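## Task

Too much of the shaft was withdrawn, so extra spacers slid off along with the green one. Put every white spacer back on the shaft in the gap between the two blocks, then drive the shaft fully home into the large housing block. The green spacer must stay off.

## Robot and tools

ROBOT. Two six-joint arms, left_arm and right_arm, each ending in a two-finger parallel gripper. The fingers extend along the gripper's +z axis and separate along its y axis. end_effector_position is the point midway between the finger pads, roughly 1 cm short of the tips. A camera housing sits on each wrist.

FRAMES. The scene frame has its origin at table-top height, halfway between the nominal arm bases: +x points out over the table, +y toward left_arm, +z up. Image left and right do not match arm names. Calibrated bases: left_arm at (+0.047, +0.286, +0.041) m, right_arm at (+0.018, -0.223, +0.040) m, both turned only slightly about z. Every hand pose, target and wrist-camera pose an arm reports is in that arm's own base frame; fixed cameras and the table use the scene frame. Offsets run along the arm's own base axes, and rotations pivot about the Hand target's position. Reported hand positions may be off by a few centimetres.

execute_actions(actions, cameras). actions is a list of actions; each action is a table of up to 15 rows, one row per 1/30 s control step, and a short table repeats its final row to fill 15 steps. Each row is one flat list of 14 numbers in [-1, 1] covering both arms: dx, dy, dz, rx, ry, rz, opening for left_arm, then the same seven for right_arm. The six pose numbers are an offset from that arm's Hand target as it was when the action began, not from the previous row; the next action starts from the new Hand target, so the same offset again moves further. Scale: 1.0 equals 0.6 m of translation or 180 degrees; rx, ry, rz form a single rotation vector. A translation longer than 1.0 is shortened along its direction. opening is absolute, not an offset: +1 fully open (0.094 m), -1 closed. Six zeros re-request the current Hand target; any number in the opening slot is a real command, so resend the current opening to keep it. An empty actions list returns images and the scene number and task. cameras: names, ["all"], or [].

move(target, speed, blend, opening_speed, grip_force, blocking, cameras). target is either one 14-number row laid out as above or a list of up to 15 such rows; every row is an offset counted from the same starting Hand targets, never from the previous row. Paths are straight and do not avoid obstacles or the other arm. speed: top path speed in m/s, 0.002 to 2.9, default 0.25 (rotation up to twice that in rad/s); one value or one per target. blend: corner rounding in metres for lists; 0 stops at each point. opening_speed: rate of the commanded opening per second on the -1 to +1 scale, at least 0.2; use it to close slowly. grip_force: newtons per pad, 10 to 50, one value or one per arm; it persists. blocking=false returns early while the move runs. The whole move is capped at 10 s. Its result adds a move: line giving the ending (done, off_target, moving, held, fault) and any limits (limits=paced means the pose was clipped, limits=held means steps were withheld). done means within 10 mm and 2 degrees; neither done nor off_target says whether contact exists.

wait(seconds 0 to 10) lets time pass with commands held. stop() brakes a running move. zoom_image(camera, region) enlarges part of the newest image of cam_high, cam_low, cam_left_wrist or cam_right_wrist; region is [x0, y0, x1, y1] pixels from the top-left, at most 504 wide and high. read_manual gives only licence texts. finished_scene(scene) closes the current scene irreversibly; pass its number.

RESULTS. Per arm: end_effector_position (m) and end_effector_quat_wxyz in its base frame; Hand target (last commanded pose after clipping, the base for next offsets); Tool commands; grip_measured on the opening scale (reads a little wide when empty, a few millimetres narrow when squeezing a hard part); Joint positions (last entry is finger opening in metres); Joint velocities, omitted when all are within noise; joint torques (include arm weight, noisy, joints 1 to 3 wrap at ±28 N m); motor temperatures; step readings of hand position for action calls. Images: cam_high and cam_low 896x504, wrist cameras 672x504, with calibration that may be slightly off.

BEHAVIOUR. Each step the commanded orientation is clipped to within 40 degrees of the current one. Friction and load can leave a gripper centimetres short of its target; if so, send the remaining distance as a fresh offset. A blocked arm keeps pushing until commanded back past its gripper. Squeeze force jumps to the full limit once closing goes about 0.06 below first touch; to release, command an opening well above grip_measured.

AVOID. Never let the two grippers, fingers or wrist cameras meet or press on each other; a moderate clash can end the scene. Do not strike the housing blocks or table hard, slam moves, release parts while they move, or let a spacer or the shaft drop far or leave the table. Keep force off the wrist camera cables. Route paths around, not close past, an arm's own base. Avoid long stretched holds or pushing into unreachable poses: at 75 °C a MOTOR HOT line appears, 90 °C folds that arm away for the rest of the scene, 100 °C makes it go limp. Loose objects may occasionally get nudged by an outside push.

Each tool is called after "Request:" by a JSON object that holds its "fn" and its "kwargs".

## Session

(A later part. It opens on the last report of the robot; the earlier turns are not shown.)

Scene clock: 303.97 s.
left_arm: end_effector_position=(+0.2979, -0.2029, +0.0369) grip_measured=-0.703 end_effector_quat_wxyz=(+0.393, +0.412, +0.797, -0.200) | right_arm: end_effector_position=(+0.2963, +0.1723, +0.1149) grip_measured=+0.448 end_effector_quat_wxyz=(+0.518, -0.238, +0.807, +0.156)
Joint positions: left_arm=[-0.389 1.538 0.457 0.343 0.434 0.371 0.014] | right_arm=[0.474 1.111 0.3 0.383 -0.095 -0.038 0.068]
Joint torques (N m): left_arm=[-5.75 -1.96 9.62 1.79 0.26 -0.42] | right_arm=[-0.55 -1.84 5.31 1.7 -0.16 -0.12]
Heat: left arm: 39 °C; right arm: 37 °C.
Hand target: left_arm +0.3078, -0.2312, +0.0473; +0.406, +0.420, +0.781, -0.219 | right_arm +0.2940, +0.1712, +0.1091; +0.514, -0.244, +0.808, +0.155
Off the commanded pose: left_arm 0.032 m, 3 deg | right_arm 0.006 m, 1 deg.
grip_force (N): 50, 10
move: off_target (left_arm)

Request:
{"fn": "move", "kwargs": {"target": [[-0.02,0.042,-0.012,0,0,0,-0.9,0,0,0,0,0,0,0.45],[-0.02,0.042,-0.012,0,0,0,-0.4,0,0,0,0,0,0,0.45],[-0.02,0.042,0.1,0,0,0,-0.4,0,0,0,0,0,0,0.45]], "speed": 0.06, "cameras": ["all"]}}

Request:
{"fn": "zoom_image", "kwargs": {"camera": "cam_right_wrist", "region": [190, 130, 460, 310]}}

Request:
{"fn": "zoom_image", "kwargs": {"camera": "cam_low", "region": [330, 220, 450, 305]}}

Request:
{"fn": "zoom_image", "kwargs": {"camera": "cam_high", "region": [400, 200, 530, 330]}}

Scene clock: 307.80 s.
left_arm: end_effector_position=(+0.2918, -0.2035, +0.0925) grip_measured=-0.402 end_effector_quat_wxyz=(+0.393, +0.419, +0.790, -0.215) | right_arm: end_effector_position=(+0.2963, +0.1723, +0.1150) grip_measured=+0.448 end_effector_quat_wxyz=(+0.519, -0.238, +0.806, +0.156)
Joint positions: left_arm=[-0.377 1.335 0.565 0.031 0.477 0.384 0.028] | right_arm=[0.474 1.111 0.3 0.383 -0.095 -0.038 0.068]
Joint torques (N m): left_arm=[0.35 -6.49 8.12 1.25 0.36 0.01] | right_arm=[-0.57 -1.85 5.3 1.7 -0.16 -0.14]
Heat: left arm: 38 °C; right arm: 37 °C.
Hand target: left_arm +0.2958, -0.2060, +0.1075; +0.406, +0.420, +0.781, -0.219 | right_arm +0.2941, +0.1712, +0.1092; +0.514, -0.244, +0.807, +0.155
Off the commanded pose: left_arm 0.016 m, 2 deg | right_arm 0.006 m, 1 deg.
grip_force (N): 50, 10
move: off_target (left_arm)
camera_calibration:
cam_left_wrist: T_world_to_cam=[[-0.800403, -0.590361, 0.104065, 0.102694], [-0.59751, 0.771683, -0.217915, 0.364922], [0.0483431, -0.236599, -0.970404, 0.137027], [0, 0, 0, 1]] pos_world=[0.293617, -0.188557, 0.201807]
cam_right_wrist: T_world_to_cam=[[0.575213, -0.812528, 0.0944947, -0.0427809], [-0.724263, -0.559581, -0.402879, 0.370368], [0.380228, 0.163302, -0.910362, 0.0713468], [0, 0, 0, 1]] pos_world=[0.265724, 0.160839, 0.218208]

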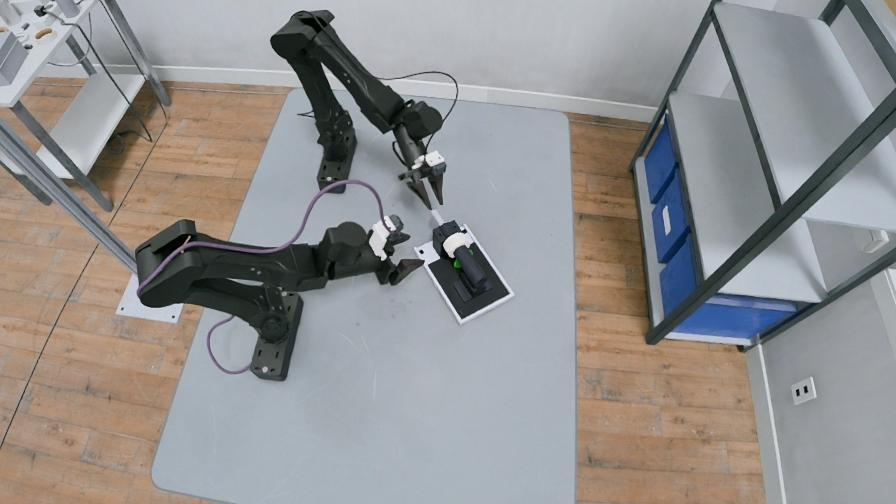

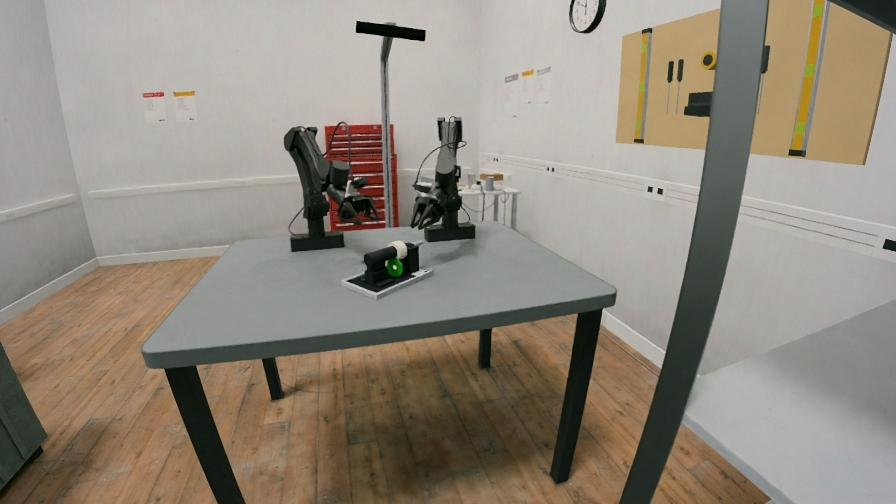

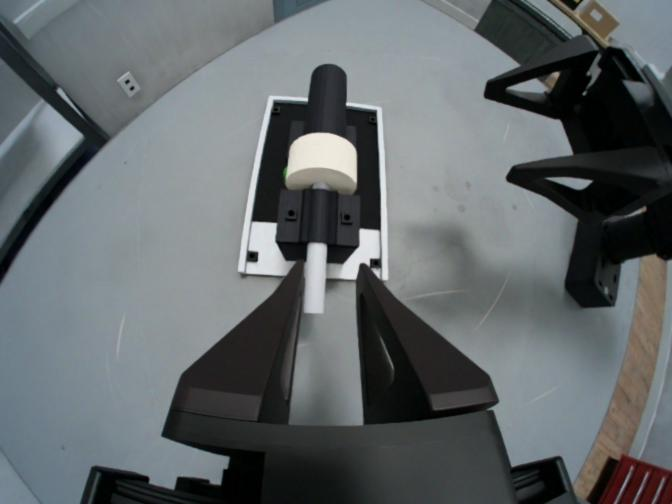

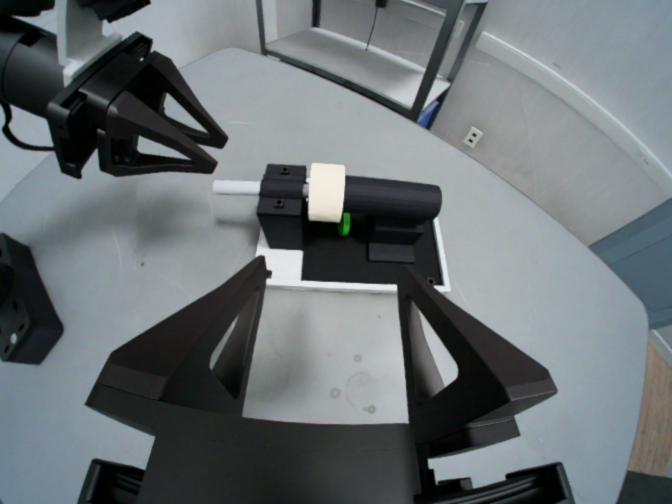

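Scaled by 1.867 from the camera's 672x504 image, which has a finer 960x720 frame.

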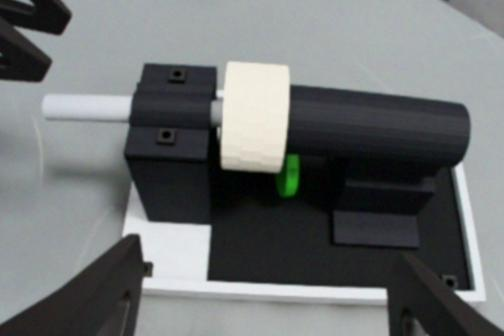

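Scaled by 4.200 from the camera's 896x504 image, which has a finer 1280x720 frame.

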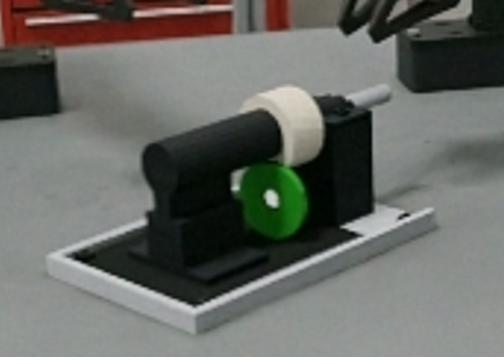

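Scaled by 3.877 from the camera's 896x504 image, which has a finer 1280x720 frame.

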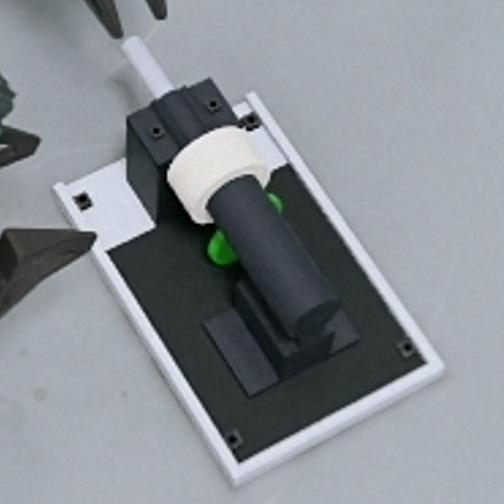

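Request:
{"fn": "move", "kwargs": {"target": [[-0.0287,0.058,0.0,0,0,0,-1,0,0,0,0,0,0,0.45],[-0.0287,0.058,-0.085,0,0,0,-1,0,0,0,0,0,0,0.45]], "speed": 0.12, "cameras": ["cam_left_wrist","cam_right_wrist"]}}

Scene clock: 311.50 s.
left_arm: end_effector_position=(+0.2792, -0.1709, +0.0576) grip_measured=-0.985 end_effector_quat_wxyz=(+0.404, +0.419, +0.784, -0.214) | right_arm: end_effector_position=(+0.2963, +0.1723, +0.1150) grip_measured=+0.448 end_effector_quat_wxyz=(+0.519, -0.238, +0.806, +0.156)
Joint positions: left_arm=[-0.25 1.348 0.395 0.189 0.572 0.483 0.001] | right_arm=[0.474 1.111 0.3 0.383 -0.095 -0.038 0.068]
Joint torques (N m): left_arm=[0.59 -3.44 5.15 1.55 0.48 0.02] | right_arm=[-0.55 -1.85 5.29 1.69 -0.15 -0.13]
Heat: left arm: 38 °C; right arm: 38 °C.
Hand target: left_arm +0.2786, -0.1712, +0.0565; +0.407, +0.420, +0.781, -0.219 | right_arm +0.2941, +0.1712, +0.1092; +0.514, -0.244, +0.807, +0.155
Off the commanded pose: left_arm 0.001 m, 1 deg | right_arm 0.006 m, 1 deg.
grip_force (N): 50, 10
move: done
camera_calibration:
cam_left_wrist: T_world_to_cam=[[-0.802585, -0.589485, 0.0914584, 0.116998], [-0.592372, 0.769469, -0.238774, 0.324014], [0.0703795, -0.245814, -0.966759, 0.103667], [0, 0, 0, 1]] pos_world=[0.278542, -0.154867, 0.166887]
cam_right_wrist: T_world_to_cam=[[0.575213, -0.812528, 0.0944947, -0.0427809], [-0.724263, -0.559581, -0.402879, 0.370368], [0.380228, 0.163302, -0.910362, 0.0713468], [0, 0, 0, 1]] pos_world=[0.265724, 0.160839, 0.218208]
Images, in order (width x height): cam_left_wrist 672x504, cam_right_wrist 672x504.

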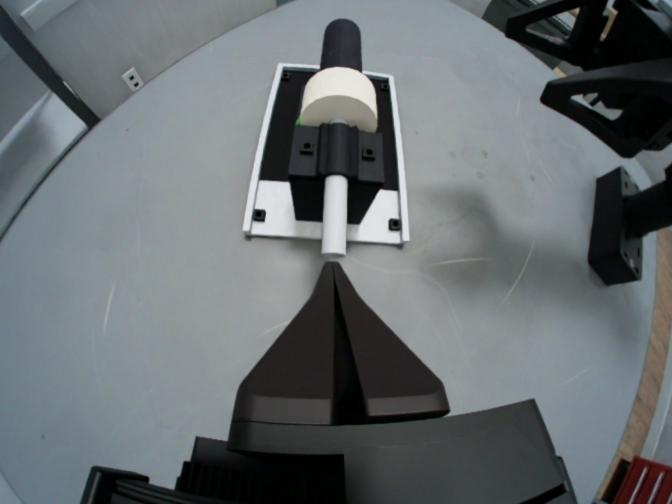

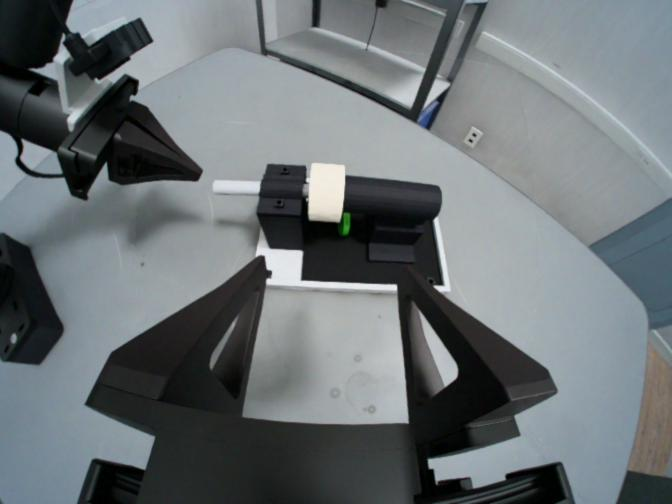

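Request:
{"fn": "move", "kwargs": {"target": [[-0.002,0.002,-0.018,0,0,0,-1,0,0,0,0,0,0,0.45],[0.0125,-0.019,-0.018,0,0,0,-1,0,0,0,0,0,0,0.45]], "speed": 0.05, "cameras": ["cam_left_wrist","cam_right_wrist"]}}

Request:
{"fn": "zoom_image", "kwargs": {"camera": "cam_right_wrist", "region": [130, 130, 365, 250]}}

Scene clock: 313.63 s.
left_arm: end_effector_position=(+0.2760, -0.1779, +0.0368) grip_measured=-0.985 end_effector_quat_wxyz=(+0.392, +0.419, +0.789, -0.219) | right_arm: end_effector_position=(+0.2963, +0.1723, +0.1150) grip_measured=+0.448 end_effector_quat_wxyz=(+0.519, -0.238, +0.806, +0.156)
Joint positions: left_arm=[-0.282 1.44 0.368 0.293 0.555 0.456 0.001] | right_arm=[0.474 1.111 0.3 0.383 -0.095 -0.038 0.068]
Joint torques (N m): left_arm=[-0.4 -3.78 6.95 1.53 0.29 -0.09] | right_arm=[-0.55 -1.85 5.3 1.69 -0.15 -0.14]
Heat: left arm: 38 °C; right arm: 38 °C.
Hand target: left_arm +0.2860, -0.1827, +0.0456; +0.406, +0.420, +0.781, -0.219 | right_arm +0.2941, +0.1712, +0.1092; +0.514, -0.244, +0.807, +0.155
Off the commanded pose: left_arm 0.014 m, 2 deg | right_arm 0.006 m, 1 deg.
grip_force (N): 50, 10
move: off_target (left_arm)
camera_calibration:
cam_left_wrist: T_world_to_cam=[[-0.802544, -0.585851, 0.112702, 0.112077], [-0.595178, 0.773222, -0.21884, 0.323265], [0.0410639, -0.242706, -0.96923, 0.0907769], [0, 0, 0, 1]] pos_world=[0.278619, -0.162263, 0.146096]
cam_right_wrist: T_world_to_cam=[[0.575213, -0.812528, 0.0944947, -0.0427809], [-0.724263, -0.559581, -0.402879, 0.370368], [0.380228, 0.163302, -0.910362, 0.0713468], [0, 0, 0, 1]] pos_world=[0.265724, 0.160839, 0.218208]
Images, in order (width x height): cam_left_wrist 672x504, cam_right_wrist 672x504.

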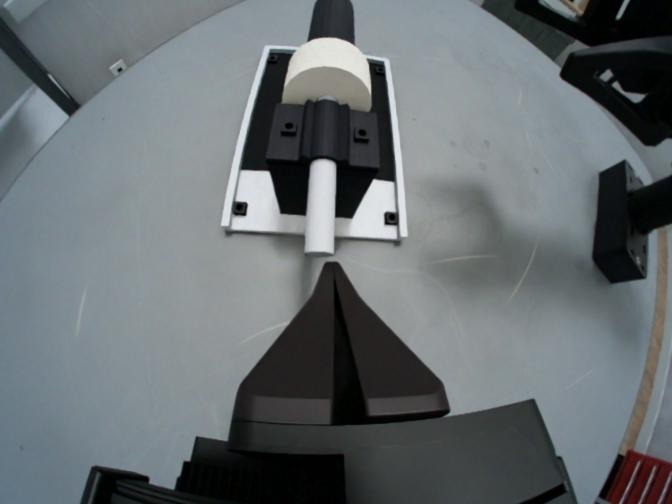

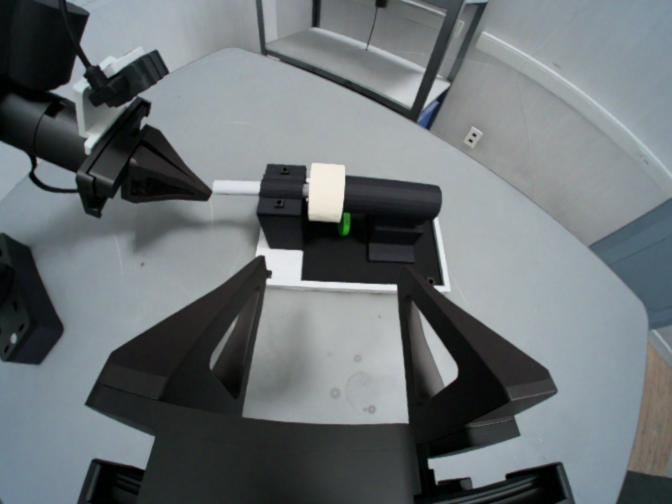

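Scaled by 2.145 from the camera's 672x504 image, which has a finer 960x720 frame.

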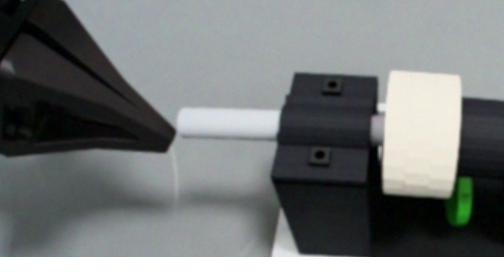

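Request:
{"fn": "move", "kwargs": {"target": [[-0.022,0.03,-0.0,0,0,0,-1,0,0,0,0,0,0,0.45],[-0.017,0.035,0.012,0,0,0,-1,0,0,0,0,0,0,0.45]], "speed": 0.06, "cameras": ["cam_left_wrist","cam_right_wrist"]}}

Request:
{"fn": "zoom_image", "kwargs": {"camera": "cam_right_wrist", "region": [130, 130, 365, 250]}}

Scene clock: 315.63 s.
left_arm: end_effector_position=(+0.2724, -0.1599, +0.0427) grip_measured=-0.985 end_effector_quat_wxyz=(+0.396, +0.416, +0.790, -0.216) | right_arm: end_effector_position=(+0.2963, +0.1723, +0.1150) grip_measured=+0.448 end_effector_quat_wxyz=(+0.519, -0.238, +0.806, +0.156)
Joint positions: left_arm=[-0.205 1.371 0.351 0.218 0.601 0.515 0.001] | right_arm=[0.474 1.111 0.3 0.383 -0.095 -0.038 0.068]
Joint torques (N m): left_arm=[0.55 -5.85 6.63 1.16 0.5 0.06] | right_arm=[-0.54 -1.87 5.31 1.69 -0.15 -0.14]
Heat: left arm: 38 °C; right arm: 38 °C.
Hand target: left_arm +0.2759, -0.1617, +0.0529; +0.407, +0.420, +0.781, -0.219 | right_arm +0.2941, +0.1712, +0.1092; +0.514, -0.244, +0.807, +0.155
Off the commanded pose: left_arm 0.011 m, 2 deg | right_arm 0.006 m, 1 deg.
grip_force (N): 50, 10
move: off_target (left_arm)
camera_calibration:
cam_left_wrist: T_world_to_cam=[[-0.79791, -0.593429, 0.105741, 0.116804], [-0.60051, 0.767387, -0.224732, 0.309268], [0.0522177, -0.242815, -0.968666, 0.0978071], [0, 0, 0, 1]] pos_world=[0.273811, -0.144265, 0.151894]
cam_right_wrist: T_world_to_cam=[[0.575213, -0.812528, 0.0944947, -0.0427809], [-0.724263, -0.559581, -0.402879, 0.370368], [0.380228, 0.163302, -0.910362, 0.0713468], [0, 0, 0, 1]] pos_world=[0.265724, 0.160839, 0.218208]
Images, in order (width x height): cam_left_wrist 672x504, cam_right_wrist 672x504.

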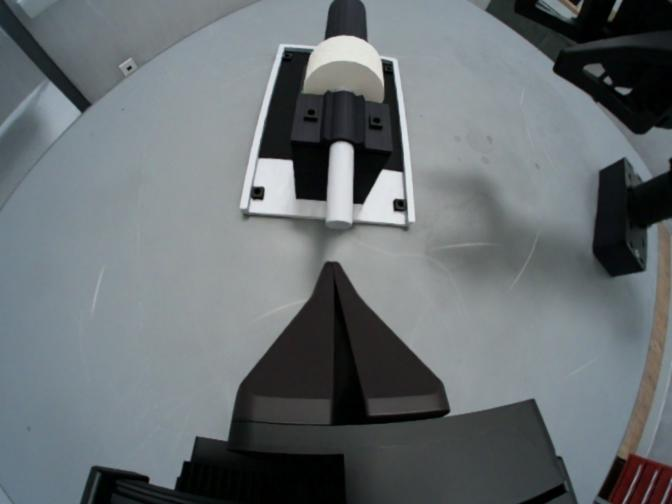

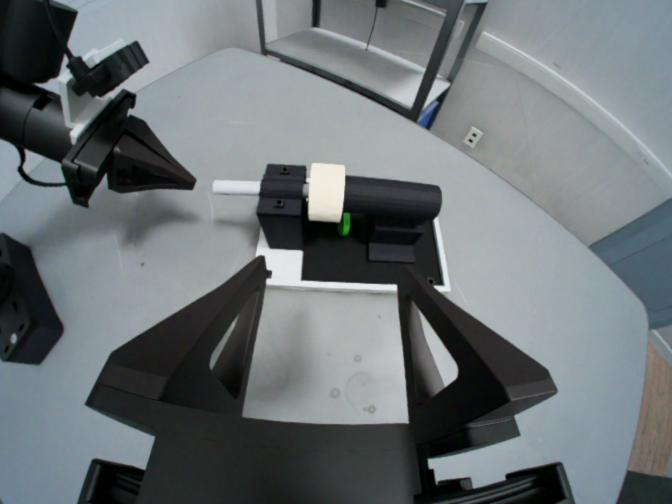

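Scaled by 2.145 from the camera's 672x504 image, which has a finer 960x720 frame.

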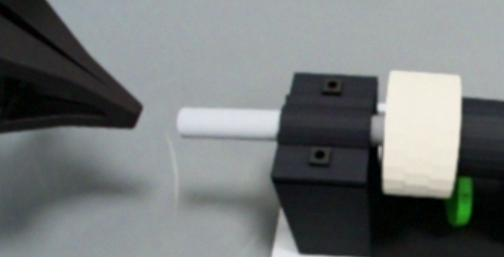

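Request:
{"fn": "move", "kwargs": {"target": [[0.006,-0.022,0.0,0,0,0,-1,0,0,0,0,0,0,0.45],[0.03,-0.05,0.004,0,0,0,-1,0,0,0,0,0,0,0.45]], "speed": 0.04, "cameras": ["cam_left_wrist","cam_right_wrist"]}}

Request:
{"fn": "zoom_image", "kwargs": {"camera": "cam_right_wrist", "region": [130, 130, 365, 250]}}

Scene clock: 318.07 s.
left_arm: end_effector_position=(+0.2788, -0.1822, +0.0456) grip_measured=-0.985 end_effector_quat_wxyz=(+0.388, +0.415, +0.792, -0.224) | right_arm: end_effector_position=(+0.2963, +0.1723, +0.1150) grip_measured=+0.448 end_effector_quat_wxyz=(+0.519, -0.238, +0.806, +0.156)
Joint positions: left_arm=[-0.295 1.42 0.403 0.239 0.551 0.434 0.001] | right_arm=[0.474 1.111 0.3 0.383 -0.095 -0.038 0.068]
Joint torques (N m): left_arm=[-2.07 -2.41 8.49 1.7 0.11 -0.09] | right_arm=[-0.55 -1.87 5.3 1.69 -0.16 -0.14]
Heat: left arm: 38 °C; right arm: 38 °C.
Hand target: left_arm +0.2939, -0.1916, +0.0553; +0.407, +0.420, +0.781, -0.219 | right_arm +0.2941, +0.1712, +0.1092; +0.514, -0.244, +0.807, +0.155
Off the commanded pose: left_arm 0.020 m, 3 deg | right_arm 0.006 m, 1 deg.
grip_force (N): 50, 10
move: off_target (left_arm)
camera_calibration:
cam_left_wrist: T_world_to_cam=[[-0.798831, -0.58796, 0.127174, 0.10871], [-0.600836, 0.769501, -0.21648, 0.331039], [0.029421, -0.249341, -0.967969, 0.10005], [0, 0, 0, 1]] pos_world=[0.282798, -0.165871, 0.154683]
cam_right_wrist: T_world_to_cam=[[0.575213, -0.812528, 0.0944947, -0.0427809], [-0.724263, -0.559581, -0.402879, 0.370368], [0.380228, 0.163302, -0.910362, 0.0713468], [0, 0, 0, 1]] pos_world=[0.265724, 0.160839, 0.218208]
Images, in order (width x height): cam_left_wrist 672x504, cam_right_wrist 672x504.

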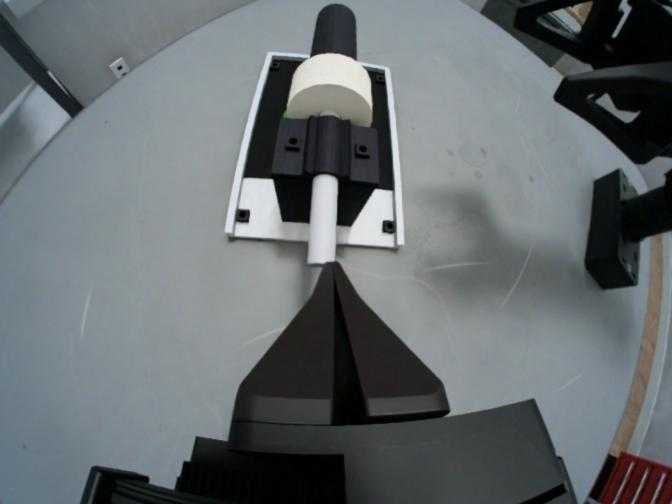

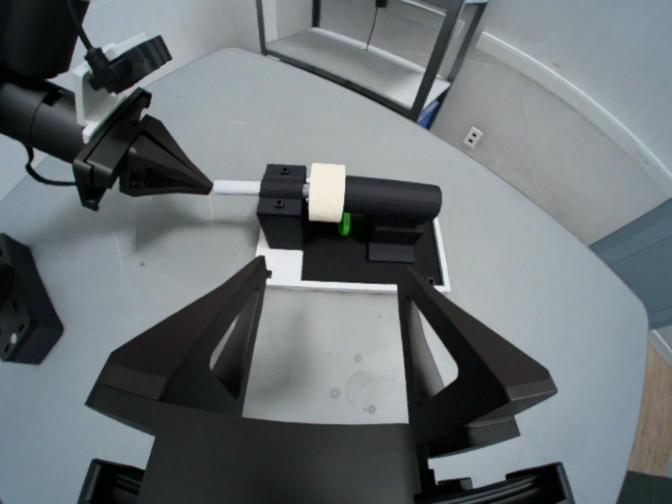

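Scaled by 2.145 from the camera's 672x504 image, which has a finer 960x720 frame.

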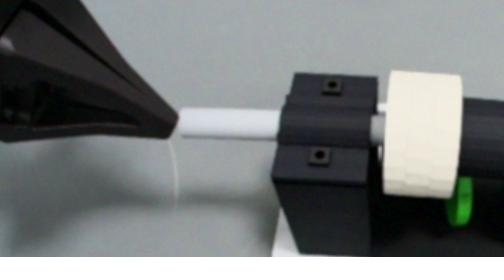

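Request:
{"fn": "move", "kwargs": {"target": [[0.028,-0.014,0.006,0,0,0,-1,0,0,0,0,0,0,0.45]], "speed": 0.03, "cameras": ["cam_left_wrist","cam_right_wrist"]}}

Request:
{"fn": "zoom_image", "kwargs": {"camera": "cam_right_wrist", "region": [130, 130, 365, 250]}}

Scene clock: 319.53 s.
left_arm: end_effector_position=(+0.2795, -0.1827, +0.0460) grip_measured=-0.985 end_effector_quat_wxyz=(+0.363, +0.408, +0.804, -0.235) | right_arm: end_effector_position=(+0.2963, +0.1723, +0.1150) grip_measured=+0.448 end_effector_quat_wxyz=(+0.519, -0.238, +0.806, +0.156)
Joint positions: left_arm=[-0.289 1.431 0.456 0.143 0.564 0.427 0.001] | right_arm=[0.474 1.111 0.3 0.383 -0.095 -0.038 0.068]
Joint torques (N m): left_arm=[-3.34 -0.32 9.91 2.35 -0.04 -0.08] | right_arm=[-0.55 -1.84 5.3 1.69 -0.15 -0.13]
Heat: left arm: 38 °C; right arm: 38 °C.
Hand target: left_arm +0.3106, -0.2000, +0.0588; +0.406, +0.420, +0.781, -0.219 | right_arm +0.2941, +0.1712, +0.1092; +0.514, -0.244, +0.807, +0.155
Off the commanded pose: left_arm 0.038 m, 6 deg | right_arm 0.006 m, 1 deg.
grip_force (N): 50, 10
move: off_target (left_arm)
camera_calibration:
cam_left_wrist: T_world_to_cam=[[-0.789422, -0.589066, 0.172668, 0.104007], [-0.613171, 0.769946, -0.176648, 0.333566], [-0.028888, -0.245325, -0.96901, 0.117372], [0, 0, 0, 1]] pos_world=[0.290029, -0.166767, 0.1547]
cam_right_wrist: T_world_to_cam=[[0.575213, -0.812528, 0.0944947, -0.0427809], [-0.724263, -0.559581, -0.402879, 0.370368], [0.380228, 0.163302, -0.910362, 0.0713468], [0, 0, 0, 1]] pos_world=[0.265724, 0.160839, 0.218208]
Images, in order (width x height): cam_left_wrist 672x504, cam_right_wrist 672x504.

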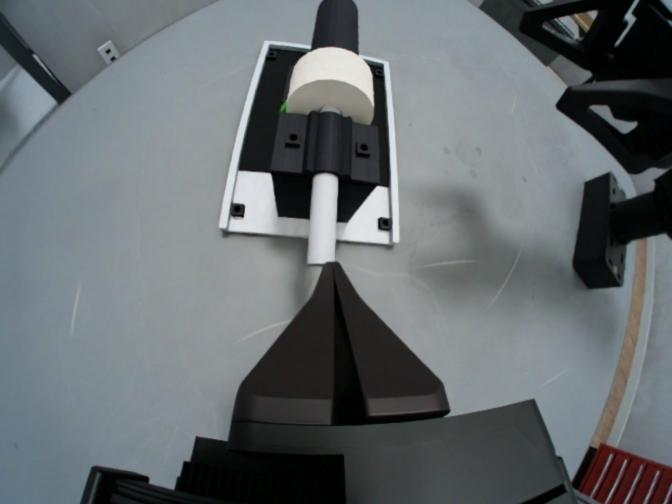

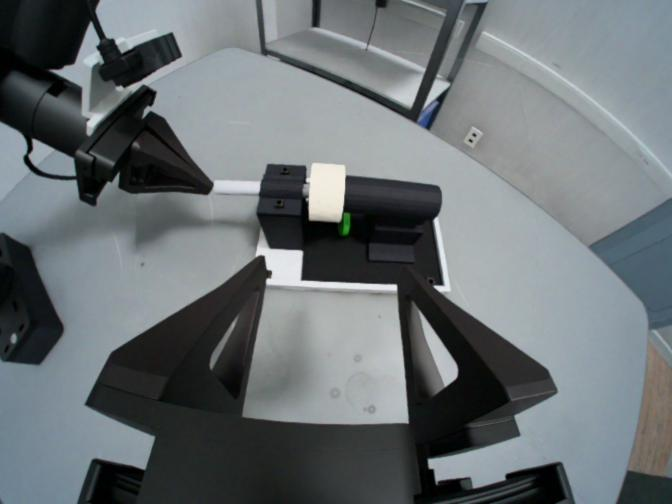

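Scaled by 2.145 from the camera's 672x504 image, which has a finer 960x720 frame.

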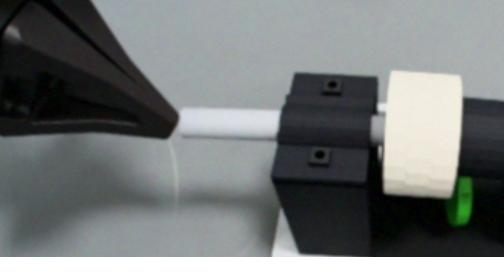

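Request:
{"fn": "move", "kwargs": {"target": [[-0.05,0.024,-0.01,0,0,0,-1,0,0,0,0,0,0,0.45],[-0.085,0.08,0.03,0,0,0,-1,0,0,0,0,0,0,0.45],[-0.085,0.12,0.15,0,0,0,-1,0,0,0,0,0,0,0.45]], "speed": 0.08, "cameras": ["cam_right_wrist","cam_low"]}}

Request:
{"fn": "zoom_image", "kwargs": {"camera": "cam_right_wrist", "region": [190, 130, 460, 310]}}

Scene clock: 323.70 s.
left_arm: end_effector_position=(+0.2580, -0.1269, +0.1353) grip_measured=-0.985 end_effector_quat_wxyz=(+0.394, +0.415, +0.791, -0.217) | right_arm: end_effector_position=(+0.2963, +0.1723, +0.1150) grip_measured=+0.448 end_effector_quat_wxyz=(+0.519, -0.238, +0.806, +0.156)
Joint positions: left_arm=[-0.039 1.044 0.609 -0.468 0.711 0.673 0.001] | right_arm=[0.474 1.111 0.3 0.383 -0.095 -0.038 0.068]
Joint torques (N m): left_arm=[0.75 -3.64 8.68 1.02 0.59 0.06] | right_arm=[-0.57 -1.85 5.29 1.69 -0.15 -0.13]
Heat: left arm: 38 °C; right arm: 38 °C.
Hand target: left_arm +0.2597, -0.1280, +0.1489; +0.407, +0.420, +0.781, -0.219 | right_arm +0.2941, +0.1712, +0.1092; +0.514, -0.244, +0.807, +0.155
Off the commanded pose: left_arm 0.014 m, 2 deg | right_arm 0.006 m, 1 deg.
grip_force (N): 50, 10
move: off_target (left_arm)
camera_calibration:
cam_right_wrist: T_world_to_cam=[[0.575213, -0.812528, 0.0944947, -0.0427809], [-0.724263, -0.559581, -0.402879, 0.370368], [0.380228, 0.163302, -0.910362, 0.0713468], [0, 0, 0, 1]] pos_world=[0.265724, 0.160839, 0.218208]
Images, in order (width x height): cam_low 896x504, cam_right_wrist 672x504.

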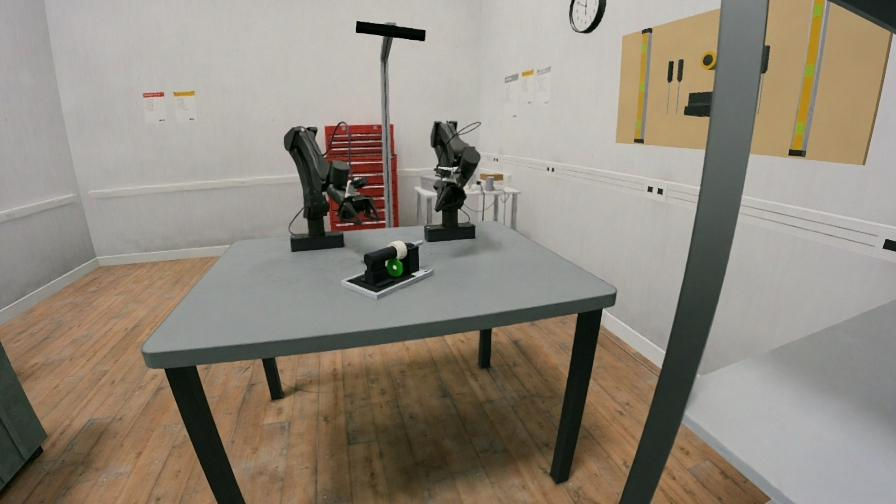

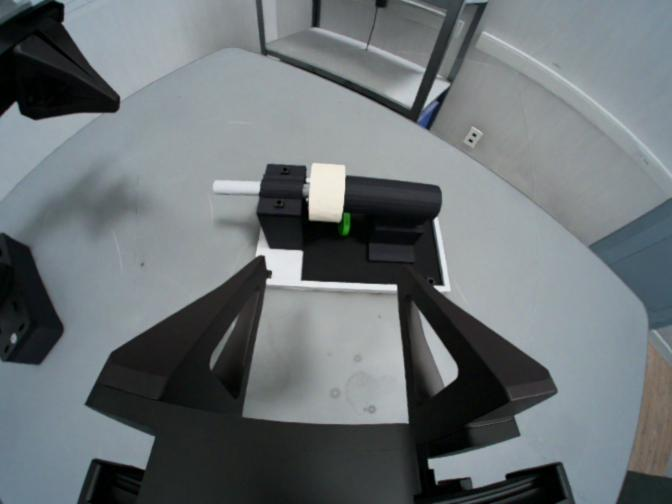

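Scaled by 1.867 from the camera's 672x504 image, which has a finer 960x720 frame.

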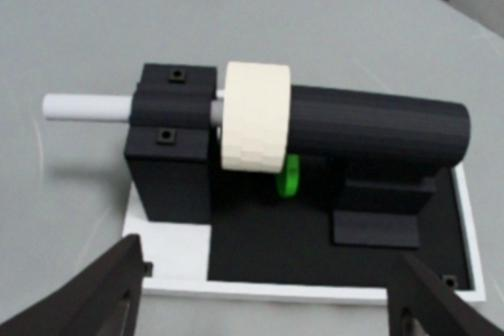

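Request:
{"fn": "finished_scene", "kwargs": {"scene": 1}}

The scene is finished: the task was done.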